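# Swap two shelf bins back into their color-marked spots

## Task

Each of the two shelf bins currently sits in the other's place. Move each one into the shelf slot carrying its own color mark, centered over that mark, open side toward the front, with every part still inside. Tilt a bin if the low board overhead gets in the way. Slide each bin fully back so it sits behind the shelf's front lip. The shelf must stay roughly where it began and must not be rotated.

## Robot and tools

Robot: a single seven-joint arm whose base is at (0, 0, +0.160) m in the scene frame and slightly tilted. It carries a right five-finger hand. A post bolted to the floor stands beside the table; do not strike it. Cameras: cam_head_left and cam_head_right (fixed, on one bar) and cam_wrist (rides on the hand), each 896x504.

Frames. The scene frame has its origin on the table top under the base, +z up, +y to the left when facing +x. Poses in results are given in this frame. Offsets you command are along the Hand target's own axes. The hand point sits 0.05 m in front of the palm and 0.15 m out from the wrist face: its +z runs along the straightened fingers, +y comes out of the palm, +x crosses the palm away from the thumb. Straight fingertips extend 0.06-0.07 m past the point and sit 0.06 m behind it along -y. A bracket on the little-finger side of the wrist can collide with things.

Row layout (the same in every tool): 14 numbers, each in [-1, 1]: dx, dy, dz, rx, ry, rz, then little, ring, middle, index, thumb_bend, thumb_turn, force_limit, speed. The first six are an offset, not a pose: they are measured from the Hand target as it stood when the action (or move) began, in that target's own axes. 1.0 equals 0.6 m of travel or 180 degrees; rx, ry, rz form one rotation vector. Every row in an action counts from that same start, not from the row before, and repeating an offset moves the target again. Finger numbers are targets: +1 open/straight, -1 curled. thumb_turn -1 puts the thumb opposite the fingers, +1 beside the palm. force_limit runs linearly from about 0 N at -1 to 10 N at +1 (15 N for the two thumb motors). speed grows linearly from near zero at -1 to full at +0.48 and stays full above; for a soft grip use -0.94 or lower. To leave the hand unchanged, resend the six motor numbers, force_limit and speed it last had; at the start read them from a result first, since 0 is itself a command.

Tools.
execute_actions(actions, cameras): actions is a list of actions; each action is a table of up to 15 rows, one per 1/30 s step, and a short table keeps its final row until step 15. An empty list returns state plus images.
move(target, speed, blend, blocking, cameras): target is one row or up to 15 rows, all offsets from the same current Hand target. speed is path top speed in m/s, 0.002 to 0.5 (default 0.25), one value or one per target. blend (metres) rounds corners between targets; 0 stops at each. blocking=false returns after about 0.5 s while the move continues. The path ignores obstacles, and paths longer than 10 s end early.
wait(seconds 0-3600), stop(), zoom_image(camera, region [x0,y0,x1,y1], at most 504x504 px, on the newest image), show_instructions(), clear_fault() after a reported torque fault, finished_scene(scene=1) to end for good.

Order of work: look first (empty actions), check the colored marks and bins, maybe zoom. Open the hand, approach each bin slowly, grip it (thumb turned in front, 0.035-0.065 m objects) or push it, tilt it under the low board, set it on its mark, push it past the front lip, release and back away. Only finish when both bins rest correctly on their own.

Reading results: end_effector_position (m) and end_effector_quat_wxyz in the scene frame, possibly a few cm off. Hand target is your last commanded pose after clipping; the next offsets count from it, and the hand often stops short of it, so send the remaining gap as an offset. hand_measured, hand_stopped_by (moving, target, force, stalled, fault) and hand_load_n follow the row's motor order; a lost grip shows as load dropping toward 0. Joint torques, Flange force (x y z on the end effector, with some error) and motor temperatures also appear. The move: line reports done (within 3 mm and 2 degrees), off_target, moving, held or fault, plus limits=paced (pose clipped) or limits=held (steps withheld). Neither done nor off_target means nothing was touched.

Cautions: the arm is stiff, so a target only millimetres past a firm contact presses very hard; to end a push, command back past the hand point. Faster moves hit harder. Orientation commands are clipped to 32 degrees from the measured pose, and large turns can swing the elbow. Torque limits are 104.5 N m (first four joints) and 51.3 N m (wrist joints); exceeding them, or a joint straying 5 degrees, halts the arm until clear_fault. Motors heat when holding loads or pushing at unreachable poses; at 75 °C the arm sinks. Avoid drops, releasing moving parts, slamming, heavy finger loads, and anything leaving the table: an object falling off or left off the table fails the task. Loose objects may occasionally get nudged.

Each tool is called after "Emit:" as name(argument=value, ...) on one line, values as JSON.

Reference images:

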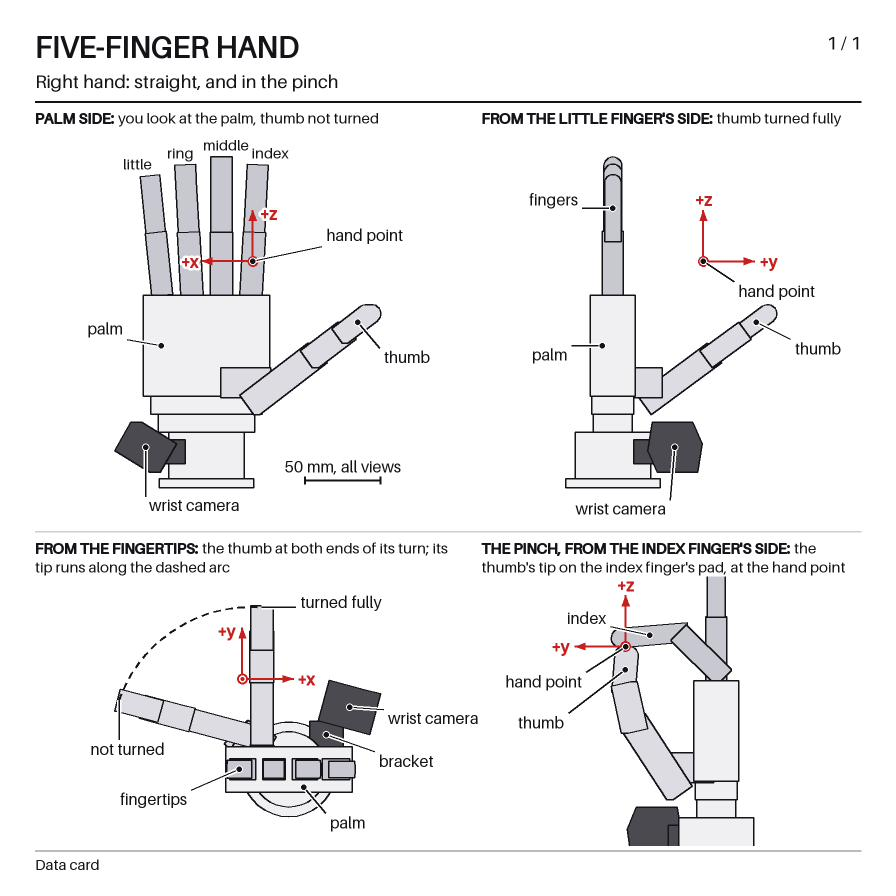

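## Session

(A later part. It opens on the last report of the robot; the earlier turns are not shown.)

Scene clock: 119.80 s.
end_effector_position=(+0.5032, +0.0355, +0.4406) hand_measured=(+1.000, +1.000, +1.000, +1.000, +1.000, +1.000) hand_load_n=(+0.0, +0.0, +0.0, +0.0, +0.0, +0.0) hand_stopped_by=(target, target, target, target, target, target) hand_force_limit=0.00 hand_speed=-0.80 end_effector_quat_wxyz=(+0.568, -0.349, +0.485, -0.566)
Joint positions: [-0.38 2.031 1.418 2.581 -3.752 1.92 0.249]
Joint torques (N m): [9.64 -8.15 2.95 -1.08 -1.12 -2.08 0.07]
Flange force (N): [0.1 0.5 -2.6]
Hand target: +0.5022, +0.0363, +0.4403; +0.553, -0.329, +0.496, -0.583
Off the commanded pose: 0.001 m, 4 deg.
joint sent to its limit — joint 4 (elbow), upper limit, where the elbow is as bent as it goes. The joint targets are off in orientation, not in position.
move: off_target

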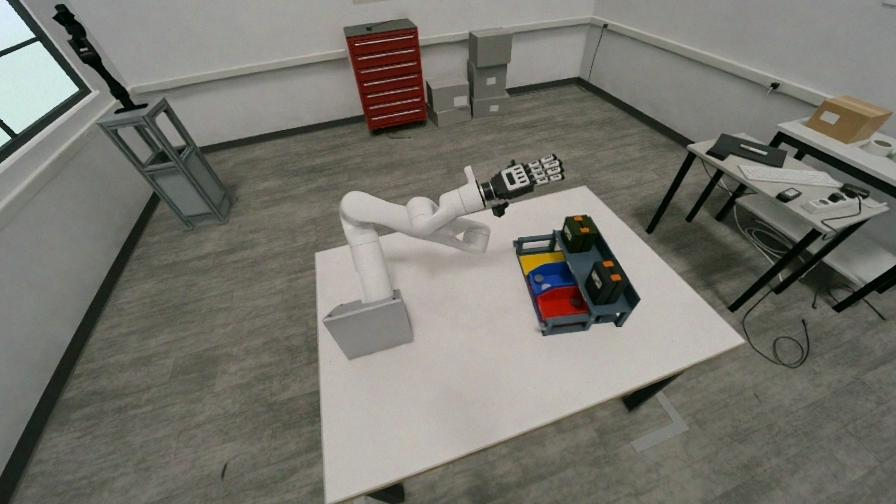

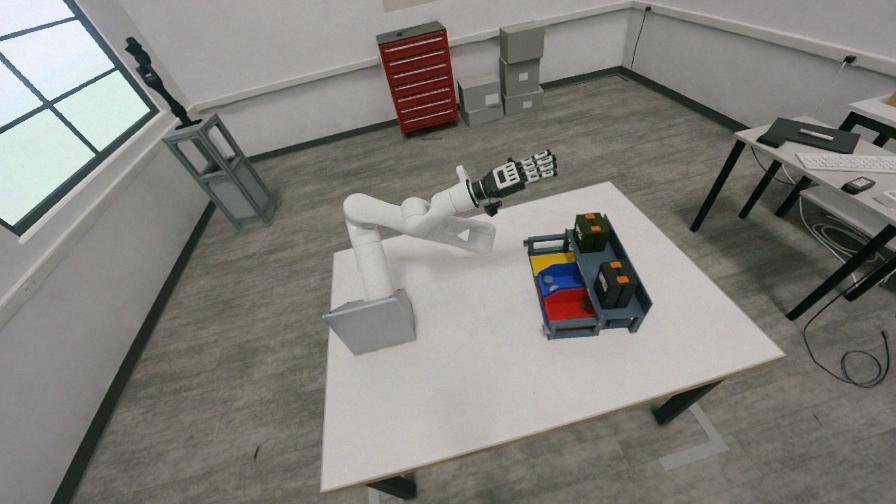

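Emit:
move(target=[-0.02,-0.027,0.470,0,0,0,1,1,1,1,1,1,0,-0.8], speed=0.12, cameras=["cam_head_left"])

Scene clock: 150.33 s.
end_effector_position=(+0.7619, -0.0140, +0.5401) hand_measured=(+1.000, +1.000, +1.000, +1.000, +1.000, +1.000) hand_load_n=(+0.0, +0.0, +0.0, +0.0, +0.0, +0.0) hand_stopped_by=(target, target, target, target, target, target) hand_force_limit=0.00 hand_speed=-0.80 end_effector_quat_wxyz=(+0.553, -0.329, +0.496, -0.583)
Joint positions: [-0.342 1.775 1.681 1.73 -3.329 1.108 0.501]
Joint torques (N m): [14.75 -13.53 5.29 2.88 -1.55 -1.77 0.05]
Flange force (N): [0.3 -0.2 -1.6]
Hand target: +0.7619, -0.0140, +0.5401; +0.553, -0.329, +0.495, -0.583
Off the commanded pose: 0.000 m, 0 deg.
move: done

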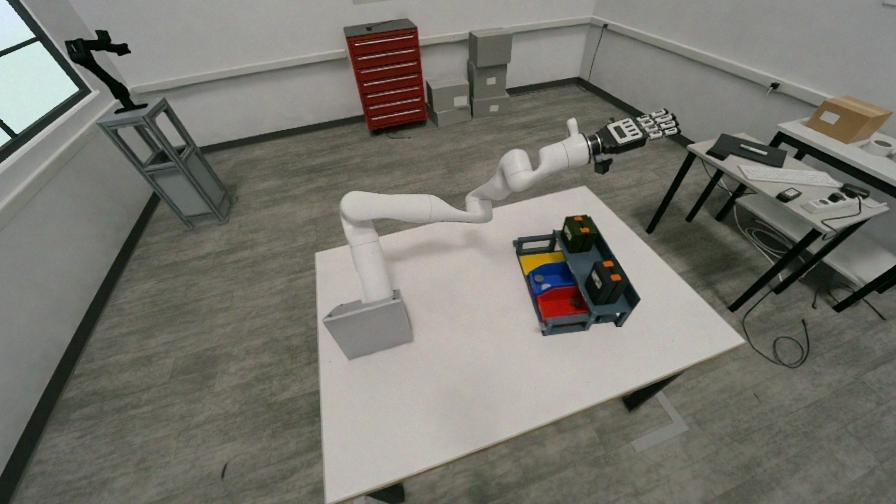

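Emit:
move(target=[0.031,-0.0025,0.328,0,0,0,1,1,1,1,1,1,0,-0.8], speed=0.15, cameras=["cam_head_left"])

Emit:
move(target=[-0.034,-0.194,0,0,0,0.889,1,1,1,1,1,1,0,-0.8], speed=0.3, cameras=["cam_head_left"])

Scene clock: 155.93 s.
end_effector_position=(+0.9417, -0.0743, +0.5960) hand_measured=(+1.000, +1.000, +1.000, +1.000, +1.000, +1.000) hand_load_n=(+0.0, +0.0, +0.0, +0.0, +0.0, -0.5) hand_stopped_by=(target, target, target, target, target, target) hand_force_limit=0.00 hand_speed=-0.80 end_effector_quat_wxyz=(+0.553, -0.329, +0.495, -0.583)
Joint positions: [0.022 1.689 1.725 0.752 -3.43 0.513 0.7]
Joint torques (N m): [18.11 -19.26 3.46 6.09 -1.15 -1.42 0.05]
Flange force (N): [-0.8 -0.9 -3.1]
Hand target: +0.9417, -0.0744, +0.5960; +0.553, -0.329, +0.496, -0.583
Off the commanded pose: 0.000 m, 0 deg.
move: done

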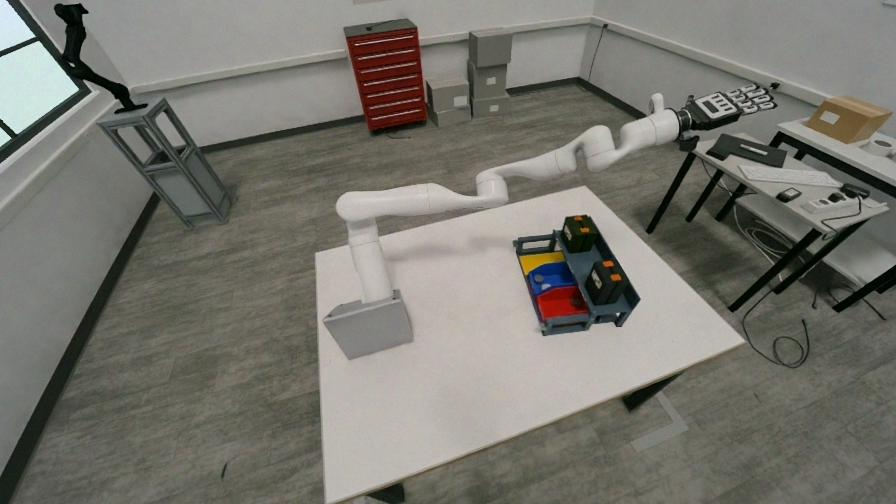

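Scene clock: 161.10 s.
end_effector_position=(+0.9080, -0.0666, +0.7090) hand_measured=(+1.000, +1.000, +1.000, +1.000, +1.000, +1.000) hand_load_n=(+0.0, +0.0, +0.0, -0.5, +0.0, +0.0) hand_stopped_by=(target, target, target, target, target, target) hand_force_limit=0.00 hand_speed=-0.80 end_effector_quat_wxyz=(+0.670, +0.431, +0.410, +0.444)
Joint positions: [0.095 1.271 0.508 0.786 -3.19 0.504 -1.036]
Joint torques (N m): [18.02 -18.8 6.64 -4.69 -1.26 0.99 0.19]
Flange force (N): [-1.0 1.7 -4.7]
Hand target: +0.9080, -0.0666, +0.7090; +0.670, +0.431, +0.410, +0.444
Off the commanded pose: 0.000 m, 0 deg.
move: done

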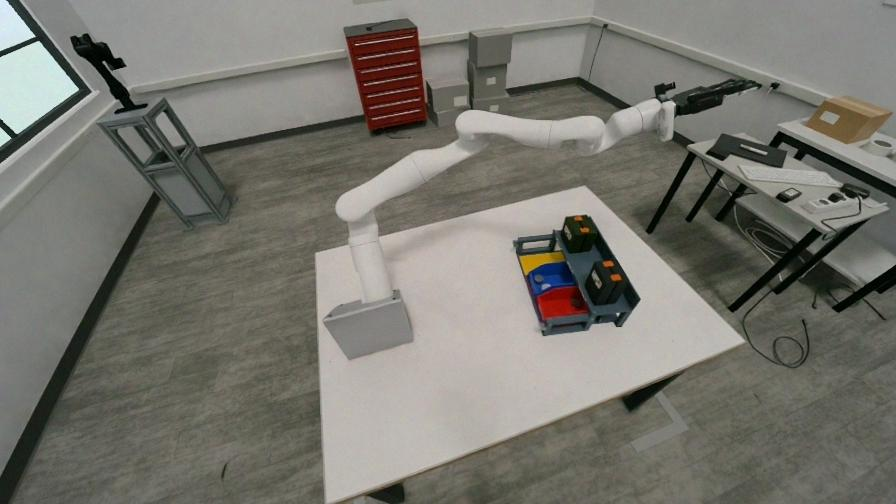

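Emit:
move(target=[-0.040,-0.276,-0.6105,0.4214,0.0736,0,1,1,1,1,1,1,0,-0.8], speed=0.2, cameras=["cam_head_left"])

Scene clock: 170.37 s.
end_effector_position=(+0.6001, -0.0498, +0.4500) hand_measured=(+1.000, +1.000, +1.000, +1.000, +1.000, +1.000) hand_load_n=(+0.0, +0.0, +0.0, +0.0, +0.0, +0.0) hand_stopped_by=(target, target, target, target, target, target) hand_force_limit=0.00 hand_speed=-0.80 end_effector_quat_wxyz=(+0.216, +0.701, +0.665, +0.142)
Joint positions: [0.316 0.813 0.496 1.495 -1.231 1.35 -2.001]
Joint torques (N m): [11.34 -11.84 6.94 -6.84 -1.22 -0.61 0.14]
Flange force (N): [0.4 -2.8 0.7]
Hand target: +0.6001, -0.0498, +0.4499; +0.216, +0.701, +0.665, +0.142
Off the commanded pose: 0.000 m, 0 deg.
move: done

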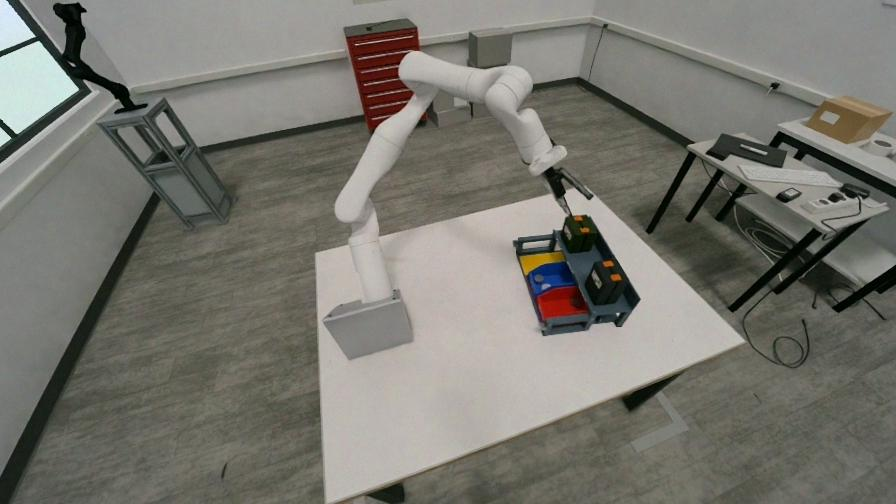

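Emit:
move(target=[0.002,-0.227,0.0635,0,0,-0.943,1,1,1,1,1,1,0,-0.8], speed=0.2, cameras=["cam_head_left", "cam_wrist"])

Scene clock: 181.37 s.
end_effector_position=(+0.5002, -0.0499, +0.3498) hand_measured=(+1.000, +1.000, +1.000, +1.000, +1.000, +1.000) hand_load_n=(+0.0, +0.0, +0.0, +0.0, +0.0, +0.0) hand_stopped_by=(target, target, target, target, target, target) hand_force_limit=0.00 hand_speed=-0.80 end_effector_quat_wxyz=(+0.161, -0.599, +0.757, -0.203)
Joint positions: [0.618 0.912 0.035 1.468 -1.015 1.076 0.973]
Joint torques (N m): [10.82 -12.52 5.28 -8.2 -1.16 -0.5 0.07]
Flange force (N): [-0.6 3.6 0.5]
Hand target: +0.5002, -0.0499, +0.3498; +0.161, -0.599, +0.757, -0.203
Off the commanded pose: 0.000 m, 0 deg.
move: done
cam_wrist: T_world_to_cam=[[-0.87521, -0.11119, -0.4708, 0.59159], [-0.26336, 0.92588, 0.2709, 0.09267], [0.40578, 0.36108, -0.83962, 0.22252]] pos_world=[0.45187, -0.10037, 0.44025]

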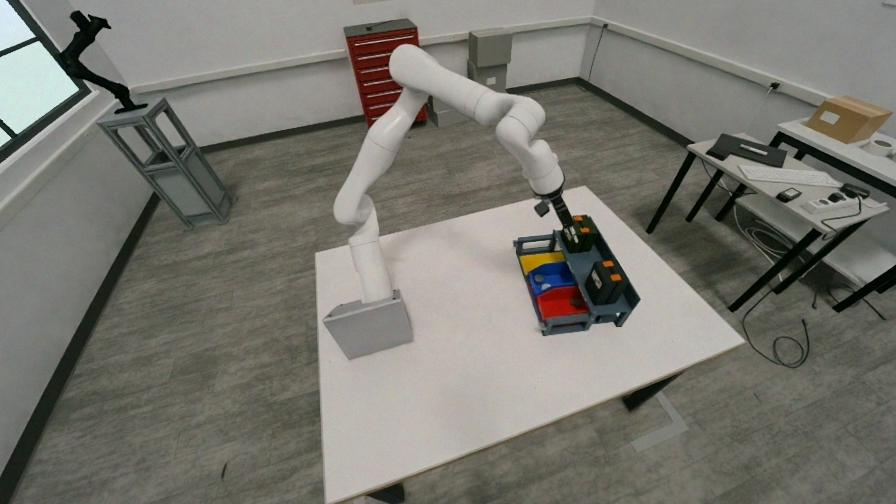

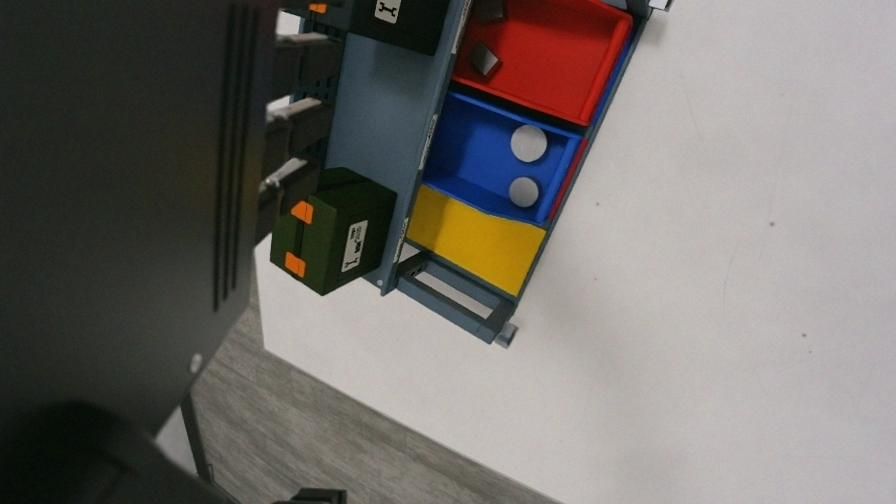

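Emit:
zoom_image(camera="cam_wrist", region=[400, 60, 660, 240])

Scaled by 1.938 from the camera's image (finer frame: 1280x720).

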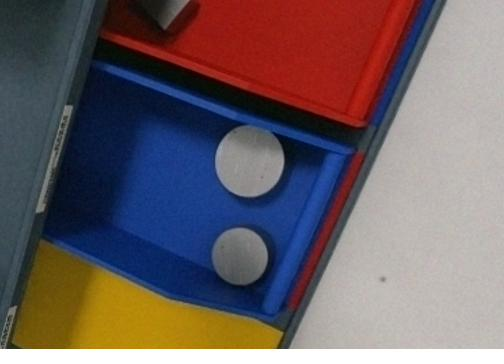

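Emit:
move(target=[0,0,0,0,0,0,-1,-1,-0.2,-0.2,1,-1,0,-0.3], cameras=["cam_wrist"])

Scene clock: 189.83 s.
end_effector_position=(+0.5003, -0.0499, +0.3498) hand_measured=(-1.000, -1.000, -0.200, -0.200, +1.000, -1.000) hand_load_n=(+0.0, +0.0, +0.0, +0.0, +0.0, +0.0) hand_stopped_by=(target, target, target, target, target, target) hand_force_limit=0.00 hand_speed=-0.30 end_effector_quat_wxyz=(+0.161, -0.599, +0.757, -0.203)
Joint positions: [0.618 0.912 0.035 1.468 -1.015 1.076 0.973]
Joint torques (N m): [10.8 -12.54 5.25 -8.2 -1.12 -0.47 0.07]
Flange force (N): [-0.6 3.6 0.6]
Hand target: +0.5003, -0.0499, +0.3498; +0.161, -0.599, +0.757, -0.203
Off the commanded pose: 0.000 m, 0 deg.
move: done
cam_wrist: T_world_to_cam=[[-0.87518, -0.11128, -0.47083, 0.59168], [-0.26344, 0.92587, 0.27086, 0.09266], [0.40578, 0.36108, -0.83962, 0.22244]] pos_world=[0.45197, -0.10027, 0.44025]

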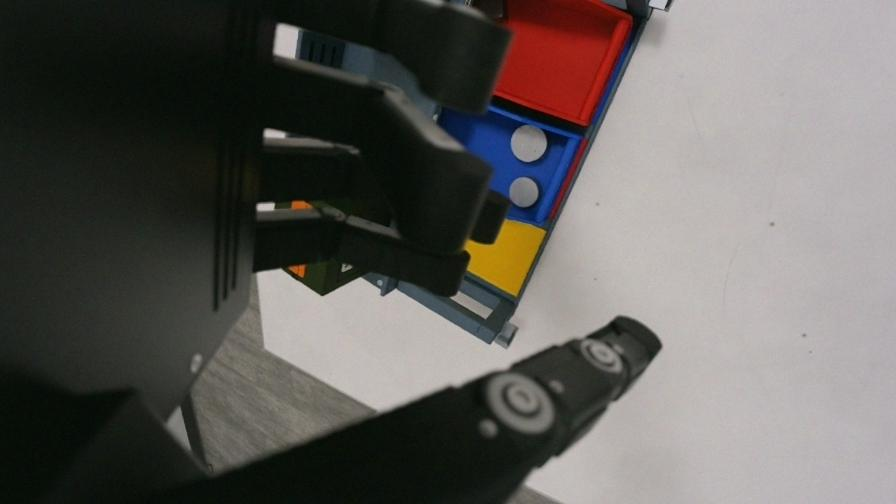

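Emit:
move(target=[-0.066,0.149,0.356,0,0,0,-1,-1,-0.2,-0.2,1,-1,0,-0.3], speed=0.12, cameras=["cam_wrist", "cam_head_left", "cam_head_right"])

Scene clock: 194.23 s.
end_effector_position=(+0.5380, -0.0180, +0.1201) hand_measured=(-1.000, -1.000, -0.200, -0.200, +1.000, -1.000) hand_load_n=(+0.0, +0.0, +0.0, +0.0, +0.0, +0.0) hand_stopped_by=(target, target, target, target, target, target) hand_force_limit=0.00 hand_speed=-0.30 end_effector_quat_wxyz=(+0.161, -0.599, +0.757, -0.203)
Joint positions: [0.442 1.11 -0.232 1.725 -1.469 0.576 1.411]
Joint torques (N m): [12.5 -14.18 4.85 -6.17 -0.85 0.01 0.05]
Flange force (N): [-0.5 3.3 -0.8]
Hand target: +0.5380, -0.0180, +0.1201; +0.161, -0.599, +0.757, -0.203
Off the commanded pose: 0.000 m, 0 deg.
move: done
cam_wrist: T_world_to_cam=[[-0.87519, -0.11124, -0.47082, 0.52008], [-0.26344, 0.92584, 0.27096, 0.13525], [0.40577, 0.36117, -0.83959, 0.00277]] pos_world=[0.48967, -0.06837, 0.21055]

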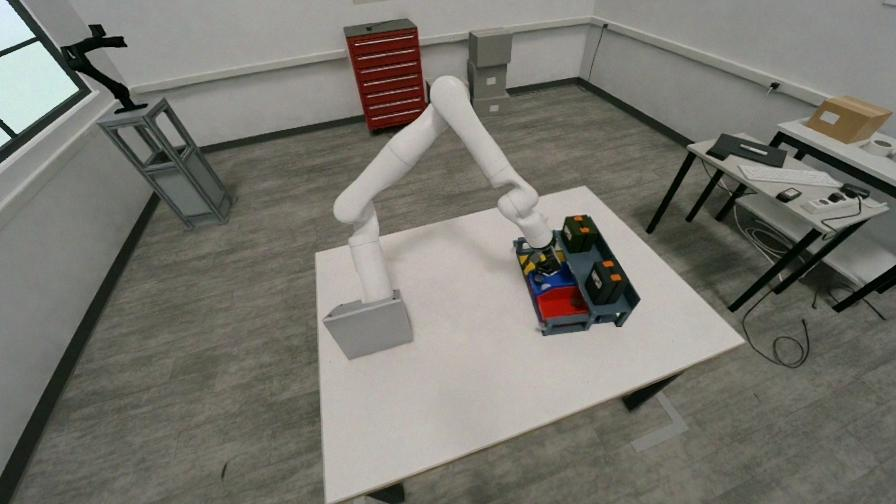

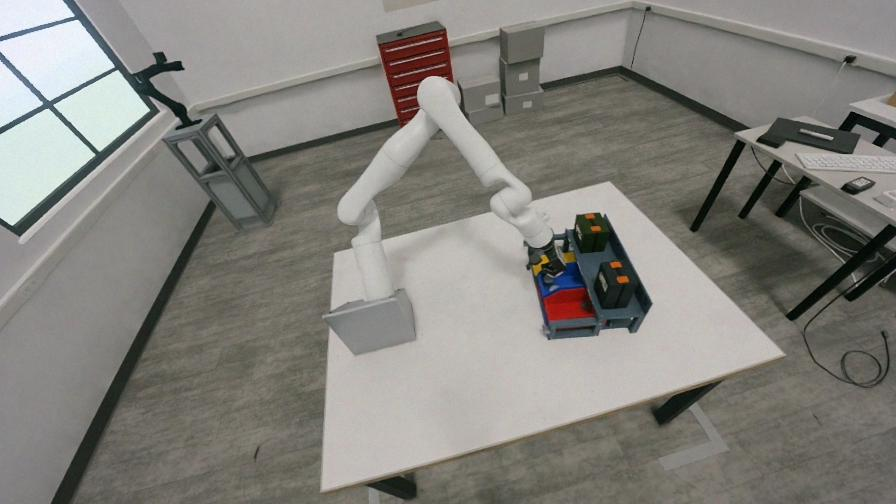

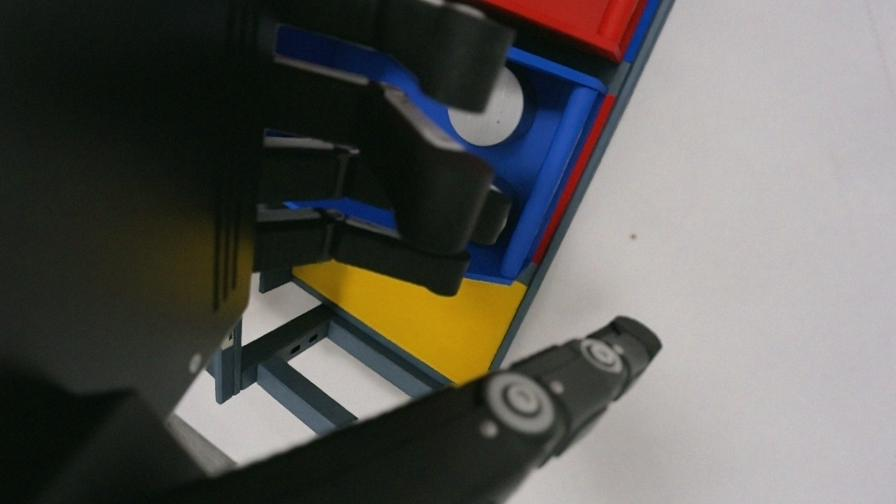

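Emit:
zoom_image(camera="cam_wrist", region=[420, 40, 680, 320])

Scaled by 1.800 from the camera's image (finer frame: 1280x720).

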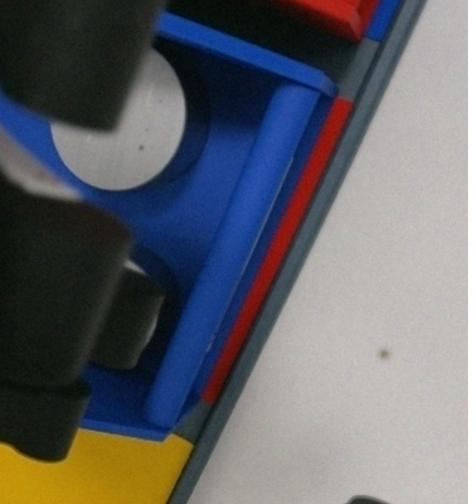

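Emit:
move(target=[0.020,0.042,0.1105,0,0,0,-1,-1,-0.2,-0.2,1,-1,0,-0.3], speed=0.06, cameras=["cam_wrist"])

Emit:
zoom_image(camera="cam_wrist", region=[400, 0, 720, 320])

Scene clock: 204.37 s.
end_effector_position=(+0.5463, -0.0322, +0.0500) hand_measured=(-1.000, -1.000, -0.200, -0.200, +1.000, -1.000) hand_load_n=(+0.0, +0.0, +0.0, +0.0, +0.0, +0.0) hand_stopped_by=(target, target, target, target, target, target) hand_force_limit=0.00 hand_speed=-0.30 end_effector_quat_wxyz=(+0.161, -0.599, +0.757, -0.203)
Joint positions: [0.404 1.253 -0.302 1.689 -1.664 0.492 1.63]
Joint torques (N m): [13.06 -15.15 4.42 -5.57 -0.77 0.22 0.14]
Flange force (N): [-0.7 1.5 -1.6]
Hand target: +0.5463, -0.0323, +0.0501; +0.161, -0.599, +0.757, -0.203
Off the commanded pose: 0.000 m, 0 deg.
move: done
cam_wrist: T_world_to_cam=[[-0.87526, -0.11125, -0.47067, 0.49278], [-0.26346, 0.92579, 0.2711, 0.16956], [0.40559, 0.36129, -0.83963, -0.05422]] pos_world=[0.49797, -0.08257, 0.14045]

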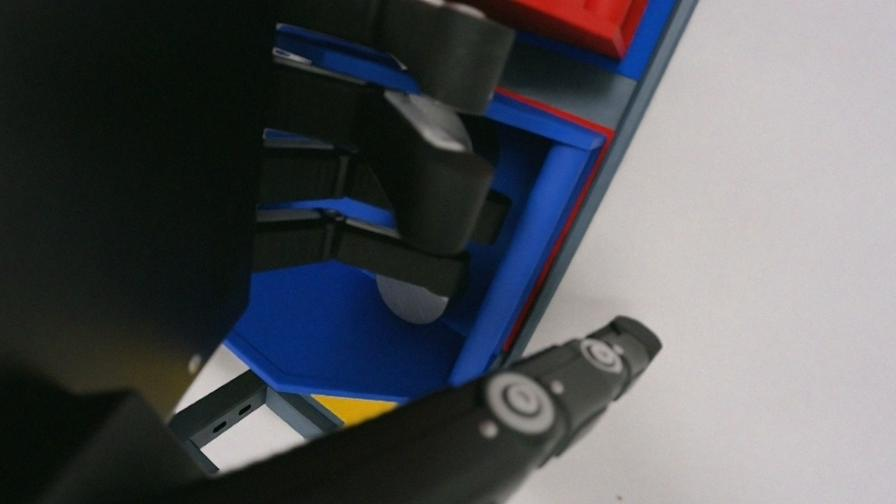

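Scaled by 1.575 from the camera's image (finer frame: 1280x720).

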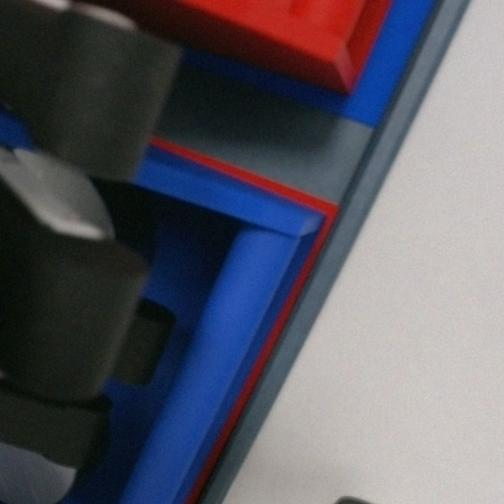

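Emit:
move(target=[0,0.0183,0.0318,0,0,0,-1,-1,-0.2,-0.2,1,-1,0,-0.3], speed=0.03, cameras=["cam_wrist"])

Emit:
zoom_image(camera="cam_wrist", region=[380, 80, 700, 400])

Scene clock: 207.73 s.
end_effector_position=(+0.5469, -0.0324, +0.0288) hand_measured=(-1.000, -1.000, -0.304, -0.200, +1.000, -1.000) hand_load_n=(+0.0, -0.5, -26.0, -0.5, +0.0, +0.0) hand_stopped_by=(target, target, target, target, target, target) hand_force_limit=0.00 hand_speed=-0.30 end_effector_quat_wxyz=(+0.161, -0.600, +0.757, -0.204)
Joint positions: [0.386 1.289 -0.318 1.686 -1.751 0.476 1.718]
Joint torques (N m): [-36.2 43.4 -15.04 14.3 3.89 -2.19 0.22]
Flange force (N): [-7.3 -44.2 -135.5]
Hand target: +0.5463, -0.0323, +0.0281; +0.161, -0.599, +0.757, -0.203
Off the commanded pose: 0.001 m, 0 deg.
move: done
cam_wrist: T_world_to_cam=[[-0.87462, -0.11201, -0.4717, 0.48296], [-0.26411, 0.92598, 0.26982, 0.17603], [0.40657, 0.36057, -0.83946, -0.07275]] pos_world=[0.49848, -0.08267, 0.11925]

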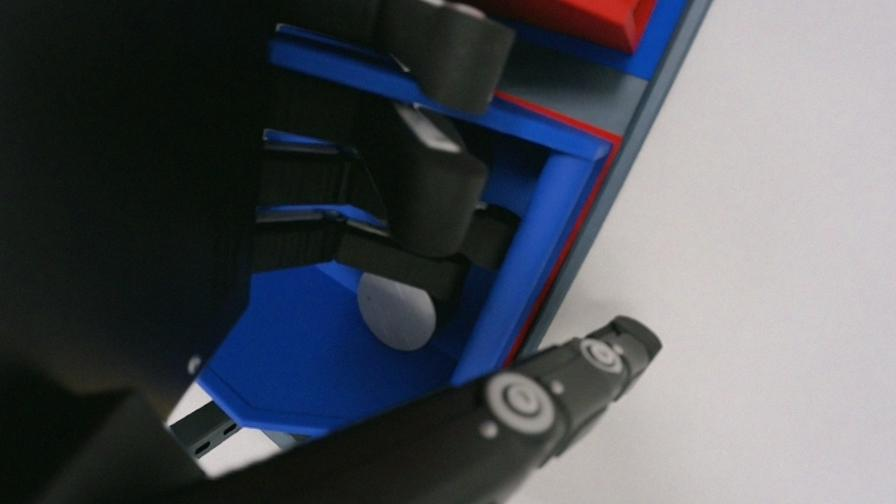

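Scaled by 1.575 from the camera's image (finer frame: 1280x720).

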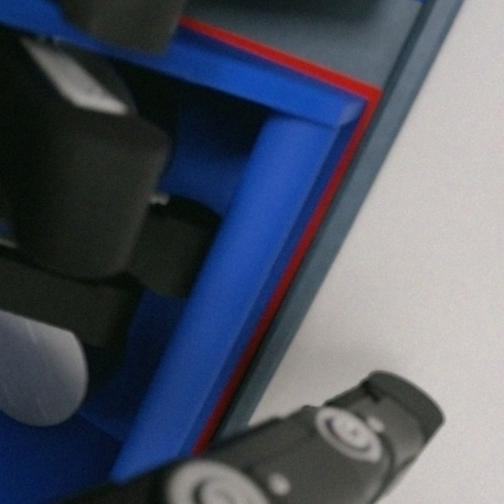

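Emit:
move(target=[0,-0.0125,-0.0217,0,0,0,-1,-1,-0.2,-0.2,1,-1,0,-0.3], speed=0.05, cameras=["cam_wrist"])

Scene clock: 209.10 s.
end_effector_position=(+0.5463, -0.0323, +0.0431) hand_measured=(-1.000, -1.000, -0.300, -0.200, +1.000, -1.000) hand_load_n=(+0.0, +0.0, +0.5, +0.0, +0.0, +0.0) hand_stopped_by=(target, target, target, target, target, target) hand_force_limit=0.00 hand_speed=-0.30 end_effector_quat_wxyz=(+0.161, -0.599, +0.757, -0.203)
Joint positions: [0.4 1.265 -0.308 1.689 -1.691 0.485 1.658]
Joint torques (N m): [13.77 -15.05 5.28 -6.03 -0.83 -0.14 0]
Flange force (N): [-2.4 3.8 -2.0]
Hand target: +0.5463, -0.0323, +0.0431; +0.161, -0.599, +0.757, -0.203
Off the commanded pose: 0.000 m, 0 deg.
move: done
cam_wrist: T_world_to_cam=[[-0.87521, -0.11116, -0.47079, 0.48952], [-0.26333, 0.92588, 0.27092, 0.17149], [0.40578, 0.36108, -0.83962, -0.06009]] pos_world=[0.49797, -0.08267, 0.13355]

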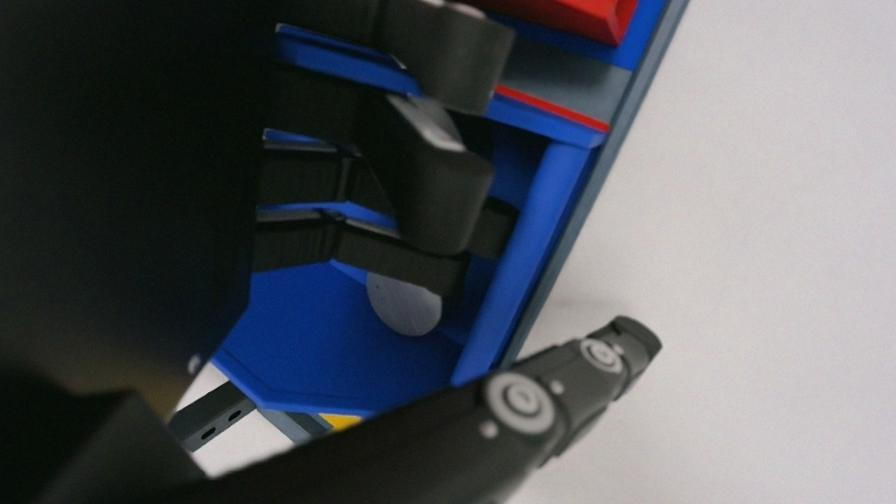

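Emit:
move(target=[0,0,0,0,0,0,-1,-1,-0.3,-0.2,1,-1,-0.4,-0.6])

Emit:
move(target=[0,0.00725,0.0126,0,0,0,-1,-1,-0.3,-0.2,1,-1,-0.4,-0.6], speed=0.02, cameras=["cam_wrist"])

Scene clock: 215.27 s.
end_effector_position=(+0.5463, -0.0323, +0.0431) hand_measured=(-1.000, -1.000, -0.300, -0.200, +1.000, -1.000) hand_load_n=(+0.0, +0.0, +0.0, +0.0, +0.0, -0.5) hand_stopped_by=(target, target, target, target, target, target) hand_force_limit=-0.40 hand_speed=-0.60 end_effector_quat_wxyz=(+0.161, -0.599, +0.757, -0.203)
Joint positions: [0.4 1.265 -0.308 1.689 -1.691 0.485 1.658]
Joint torques (N m): [13.77 -15.18 5.22 -5.84 -0.92 -0.12 0.08]
Flange force (N): [-1.9 2.1 -1.6]
Hand target: +0.5463, -0.0323, +0.0431; +0.161, -0.599, +0.757, -0.203
Off the commanded pose: 0.000 m, 0 deg.
move: done

Scene clock: 216.00 s.
end_effector_position=(+0.5465, -0.0324, +0.0346) hand_measured=(-1.000, -1.000, -0.300, -0.200, +1.000, -1.000) hand_load_n=(+0.0, +0.0, -4.5, +0.0, +0.0, +0.0) hand_stopped_by=(target, target, target, target, target, target) hand_force_limit=-0.40 hand_speed=-0.60 end_effector_quat_wxyz=(+0.161, -0.599, +0.757, -0.203)
Joint positions: [0.392 1.279 -0.315 1.687 -1.725 0.479 1.693]
Joint torques (N m): [-3.52 3.67 -3.05 -1.54 0.3 -0.09 -0.03]
Flange force (N): [-3.4 -7.4 -51.4]
Hand target: +0.5463, -0.0323, +0.0344; +0.161, -0.599, +0.757, -0.203
Off the commanded pose: 0.000 m, 0 deg.
move: done
cam_wrist: T_world_to_cam=[[-0.87499, -0.11127, -0.47118, 0.48561], [-0.26345, 0.92595, 0.27058, 0.17405], [0.40618, 0.36088, -0.83951, -0.0675]] pos_world=[0.49817, -0.08277, 0.12505]

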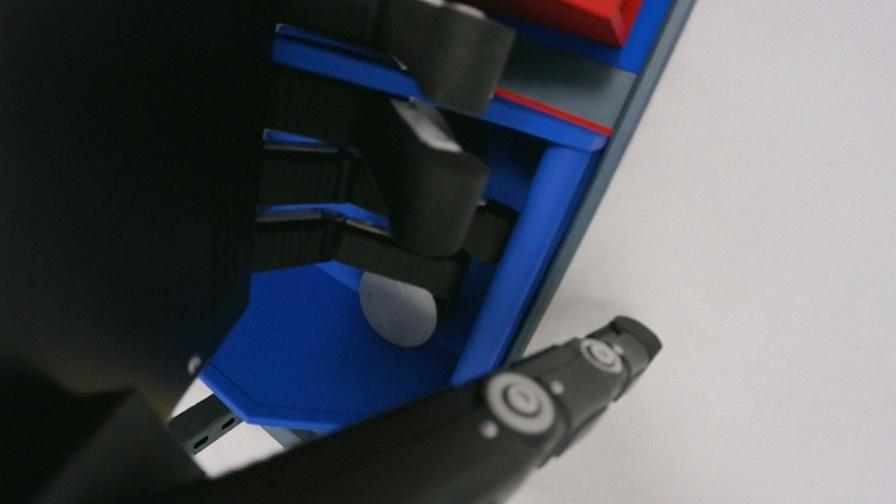

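Emit:
zoom_image(camera="cam_wrist", region=[400, 100, 640, 400])

Scaled by 1.680 from the camera's image (finer frame: 1280x720).

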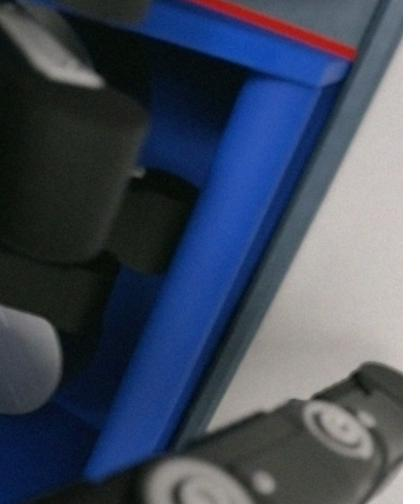

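Emit:
move(target=[0,0.0018,-0.0135,0,0,0,-1,-1,-0.3,-0.2,1,-1,-0.4,-0.6], speed=0.02, cameras=["cam_wrist"])

Emit:
zoom_image(camera="cam_wrist", region=[400, 100, 640, 400])

Scene clock: 230.77 s.
end_effector_position=(+0.5415, -0.0311, +0.0408) hand_measured=(-1.000, -1.000, -0.298, -0.200, +1.000, -1.000) hand_load_n=(+0.0, +0.0, +11.5, +0.0, -0.5, +0.0) hand_stopped_by=(target, target, target, target, target, target) hand_force_limit=-0.40 hand_speed=-0.60 end_effector_quat_wxyz=(+0.161, -0.599, +0.757, -0.203)
Joint positions: [0.403 1.265 -0.313 1.706 -1.721 0.484 1.696]
Joint torques (N m): [14.05 -14.65 5.81 -1.54 0.31 -0.04 0.16]
Flange force (N): [-1.1 -4.2 7.6]
Hand target: +0.5415, -0.0311, +0.0409; +0.161, -0.599, +0.757, -0.203
Off the commanded pose: 0.000 m, 0 deg.
move: done
cam_wrist: T_world_to_cam=[[-0.87521, -0.11116, -0.4708, 0.48435], [-0.26336, 0.92585, 0.271, 0.16984], [0.40577, 0.36117, -0.83959, -0.06046]] pos_world=[0.49317, -0.08157, 0.13125]

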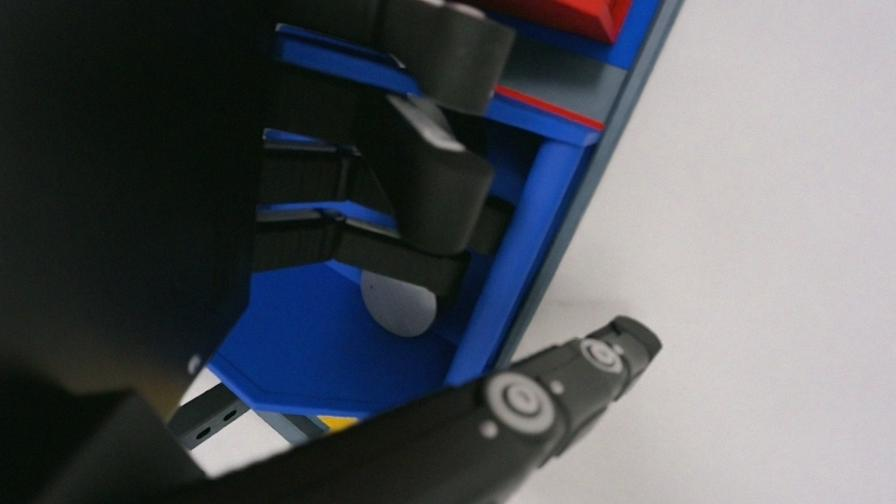

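Scaled by 1.680 from the camera's image (finer frame: 1280x720).

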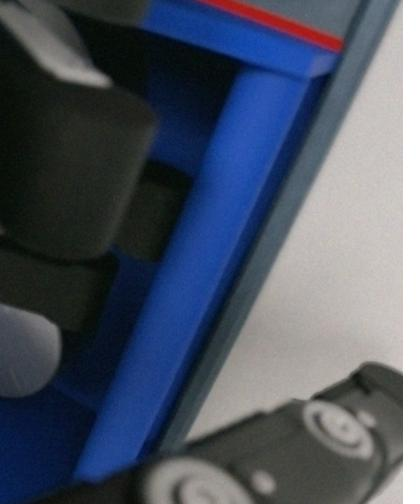

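Emit:
move(target=[0,0,0,0,0,0,-1,-1,-0.3,-0.2,-0.3,-1,-0.4,-0.85], cameras=["cam_wrist"])

Emit:
zoom_image(camera="cam_wrist", region=[400, 100, 700, 400])

Scene clock: 234.80 s.
end_effector_position=(+0.5415, -0.0312, +0.0409) hand_measured=(-1.000, -1.000, -0.298, -0.200, +0.480, -1.000) hand_load_n=(+0.0, +0.0, +12.0, +0.0, +4.5, +0.0) hand_stopped_by=(target, target, target, target, force, target) hand_force_limit=-0.40 hand_speed=-0.85 end_effector_quat_wxyz=(+0.161, -0.599, +0.757, -0.203)
Joint positions: [0.403 1.265 -0.313 1.706 -1.721 0.484 1.696]
Joint torques (N m): [13.67 -14.37 5.69 -1.79 0.2 -0.1 0.13]
Flange force (N): [-1.1 -3.9 6.0]
Hand target: +0.5415, -0.0312, +0.0409; +0.161, -0.599, +0.757, -0.203
Off the commanded pose: 0.000 m, 0 deg.
move: done
cam_wrist: T_world_to_cam=[[-0.87514, -0.11125, -0.4709, 0.48437], [-0.26343, 0.92588, 0.27083, 0.16987], [0.40587, 0.36107, -0.83958, -0.06043]] pos_world=[0.49317, -0.08157, 0.13135]

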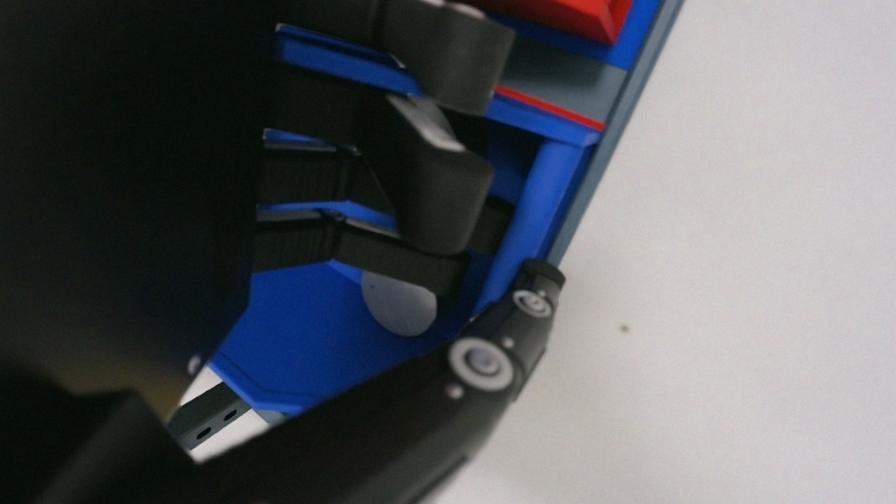

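Scaled by 1.680 from the camera's image (finer frame: 1280x720).

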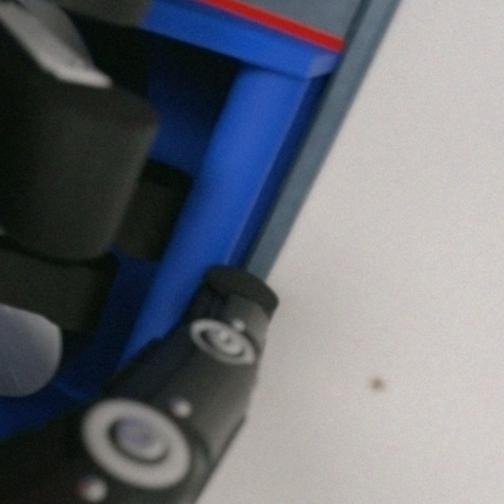

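Emit:
move(target=[0,0,0,0,0,0,-1,-1,-0.6,-0.6,-0.35,-1,0.0,-0.85], cameras=["cam_wrist"])

Emit:
zoom_image(camera="cam_wrist", region=[400, 100, 700, 400])

Scene clock: 237.17 s.
end_effector_position=(+0.5415, -0.0312, +0.0409) hand_measured=(-1.000, -1.000, -0.298, -0.600, +0.472, -1.000) hand_load_n=(+0.0, +0.0, +12.5, +0.0, +7.0, +0.0) hand_stopped_by=(target, target, force, target, force, target) hand_force_limit=0.00 hand_speed=-0.85 end_effector_quat_wxyz=(+0.161, -0.599, +0.757, -0.203)
Joint positions: [0.403 1.265 -0.313 1.706 -1.721 0.484 1.696]
Joint torques (N m): [13.71 -14.35 5.58 -2.34 0.01 -0.11 0.08]
Flange force (N): [-1.3 -3.1 4.7]
Hand target: +0.5415, -0.0312, +0.0409; +0.161, -0.599, +0.757, -0.203
Off the commanded pose: 0.000 m, 0 deg.
move: done
cam_wrist: T_world_to_cam=[[-0.87514, -0.11125, -0.4709, 0.48437], [-0.26343, 0.92588, 0.27083, 0.16987], [0.40587, 0.36107, -0.83958, -0.06043]] pos_world=[0.49317, -0.08157, 0.13135]

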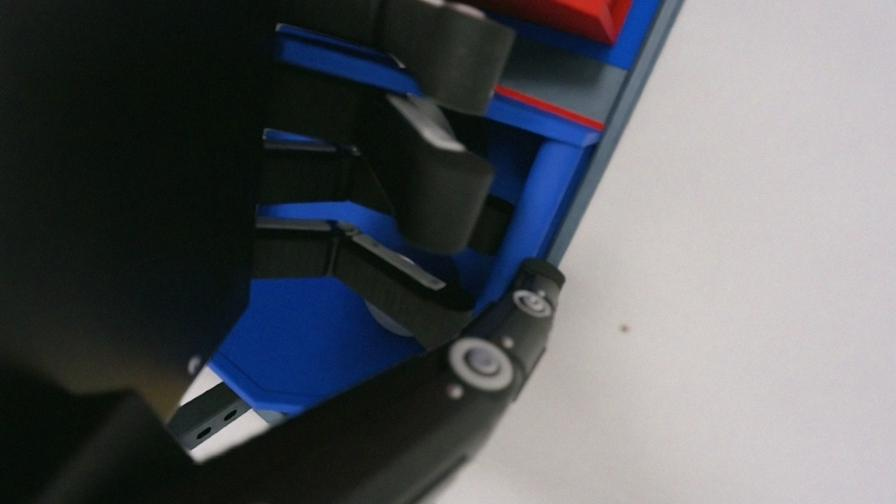

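Scaled by 1.680 from the camera's image (finer frame: 1280x720).

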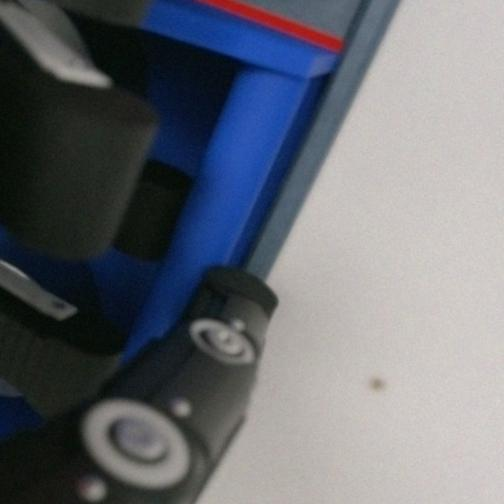

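Emit:
move(target=[[0,0,0,0,0,0,-1,-1,-0.15,-0.15,0.65,-1,-0.2,-0.7],[0,0.0056,-0.0032,0,0,0,-1,-1,-0.15,-0.15,0.65,-1,-0.2,-0.7],[0,0.0056,-0.0032,0,0,0,-1,-1,-0.45,-0.45,0.65,-1,-0.3,-0.88],[0,0.0056,-0.0032,0,0,0,-1,-1,-0.45,-0.45,-0.2,-1,-0.3,-0.88]], speed=0.03, cameras=["cam_wrist"])

Emit:
zoom_image(camera="cam_wrist", region=[400, 100, 700, 400])

Scene clock: 243.00 s.
end_effector_position=(+0.5377, -0.0303, +0.0409) hand_measured=(-1.000, -1.000, -0.214, -0.304, +0.402, -1.000) hand_load_n=(+0.0, +0.0, +1.0, +3.0, +5.5, +0.0) hand_stopped_by=(target, target, force, force, force, target) hand_force_limit=-0.30 hand_speed=-0.88 end_effector_quat_wxyz=(+0.161, -0.599, +0.757, -0.203)
Joint positions: [0.406 1.263 -0.314 1.72 -1.738 0.485 1.718]
Joint torques (N m): [12.58 -14.42 4.34 -4.9 -0.64 0.21 0.15]
Flange force (N): [-0.9 0.0 -2.4]
Hand target: +0.5377, -0.0303, +0.0409; +0.161, -0.599, +0.757, -0.203
Off the commanded pose: 0.000 m, 0 deg.
move: done
cam_wrist: T_world_to_cam=[[-0.87517, -0.11116, -0.47087, 0.48117], [-0.26335, 0.92589, 0.27088, 0.16798], [0.40587, 0.36107, -0.83959, -0.05922]] pos_world=[0.48937, -0.08067, 0.13135]

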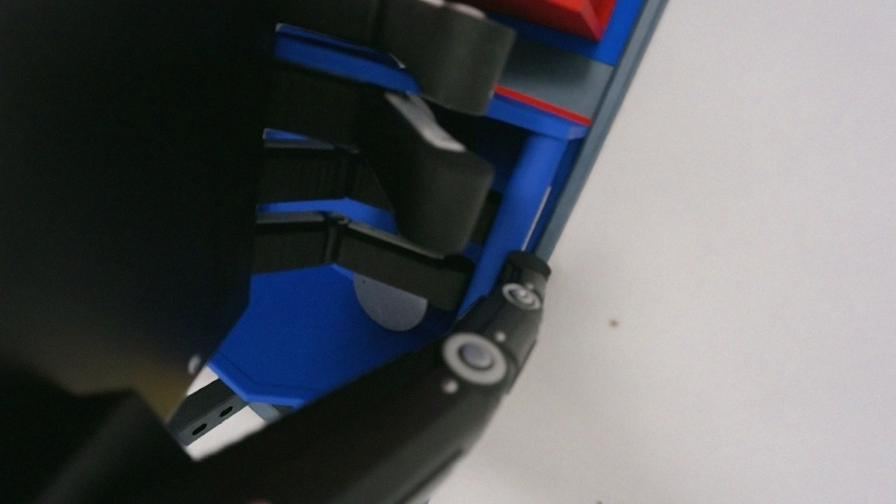

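Scaled by 1.680 from the camera's image (finer frame: 1280x720).

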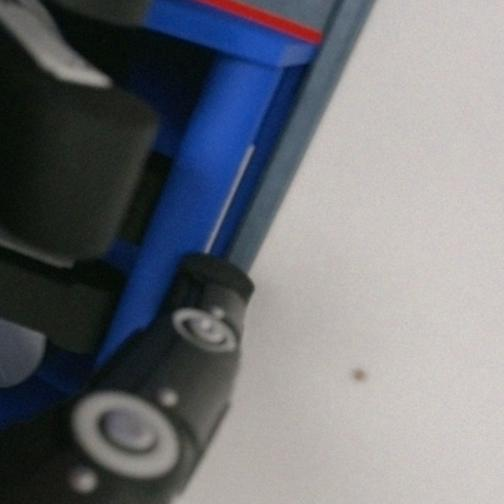

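Emit:
move(target=[0,0,0,0,0,0,-1,-1,-0.55,-0.55,-0.3,-1,0.3,-0.9], cameras=["cam_wrist"])

Scene clock: 244.70 s.
end_effector_position=(+0.5377, -0.0303, +0.0409) hand_measured=(-1.000, -1.000, -0.230, -0.320, +0.390, -1.000) hand_load_n=(+0.0, +0.0, +8.5, +8.0, +10.0, +0.5) hand_stopped_by=(target, target, force, force, force, target) hand_force_limit=0.30 hand_speed=-0.90 end_effector_quat_wxyz=(+0.161, -0.599, +0.757, -0.203)
Joint positions: [0.406 1.263 -0.314 1.72 -1.738 0.485 1.718]
Joint torques (N m): [14.2 -16 5.13 -3.75 -0.25 0.42 0.14]
Flange force (N): [-0.5 -0.7 5.6]
Hand target: +0.5377, -0.0303, +0.0409; +0.161, -0.599, +0.757, -0.203
Off the commanded pose: 0.000 m, 0 deg.
move: done
cam_wrist: T_world_to_cam=[[-0.87514, -0.11125, -0.4709, 0.48115], [-0.26343, 0.92588, 0.27083, 0.16803], [0.40587, 0.36107, -0.83958, -0.05922]] pos_world=[0.48937, -0.08067, 0.13135]

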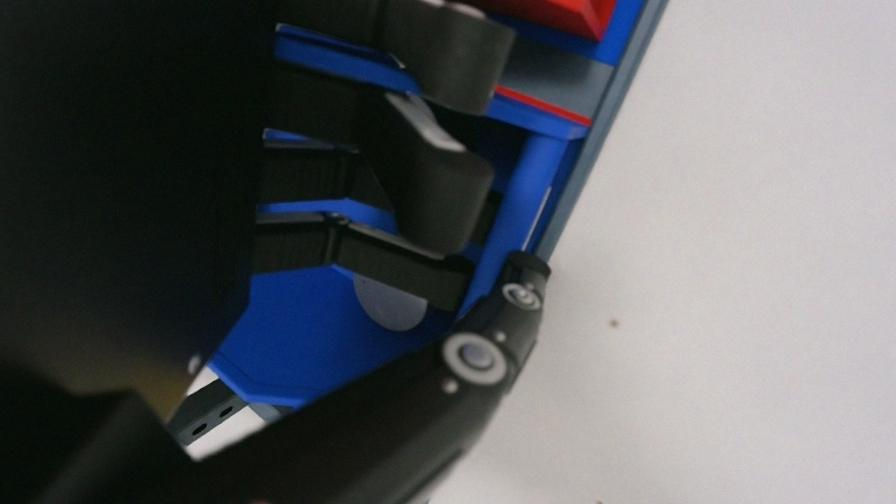

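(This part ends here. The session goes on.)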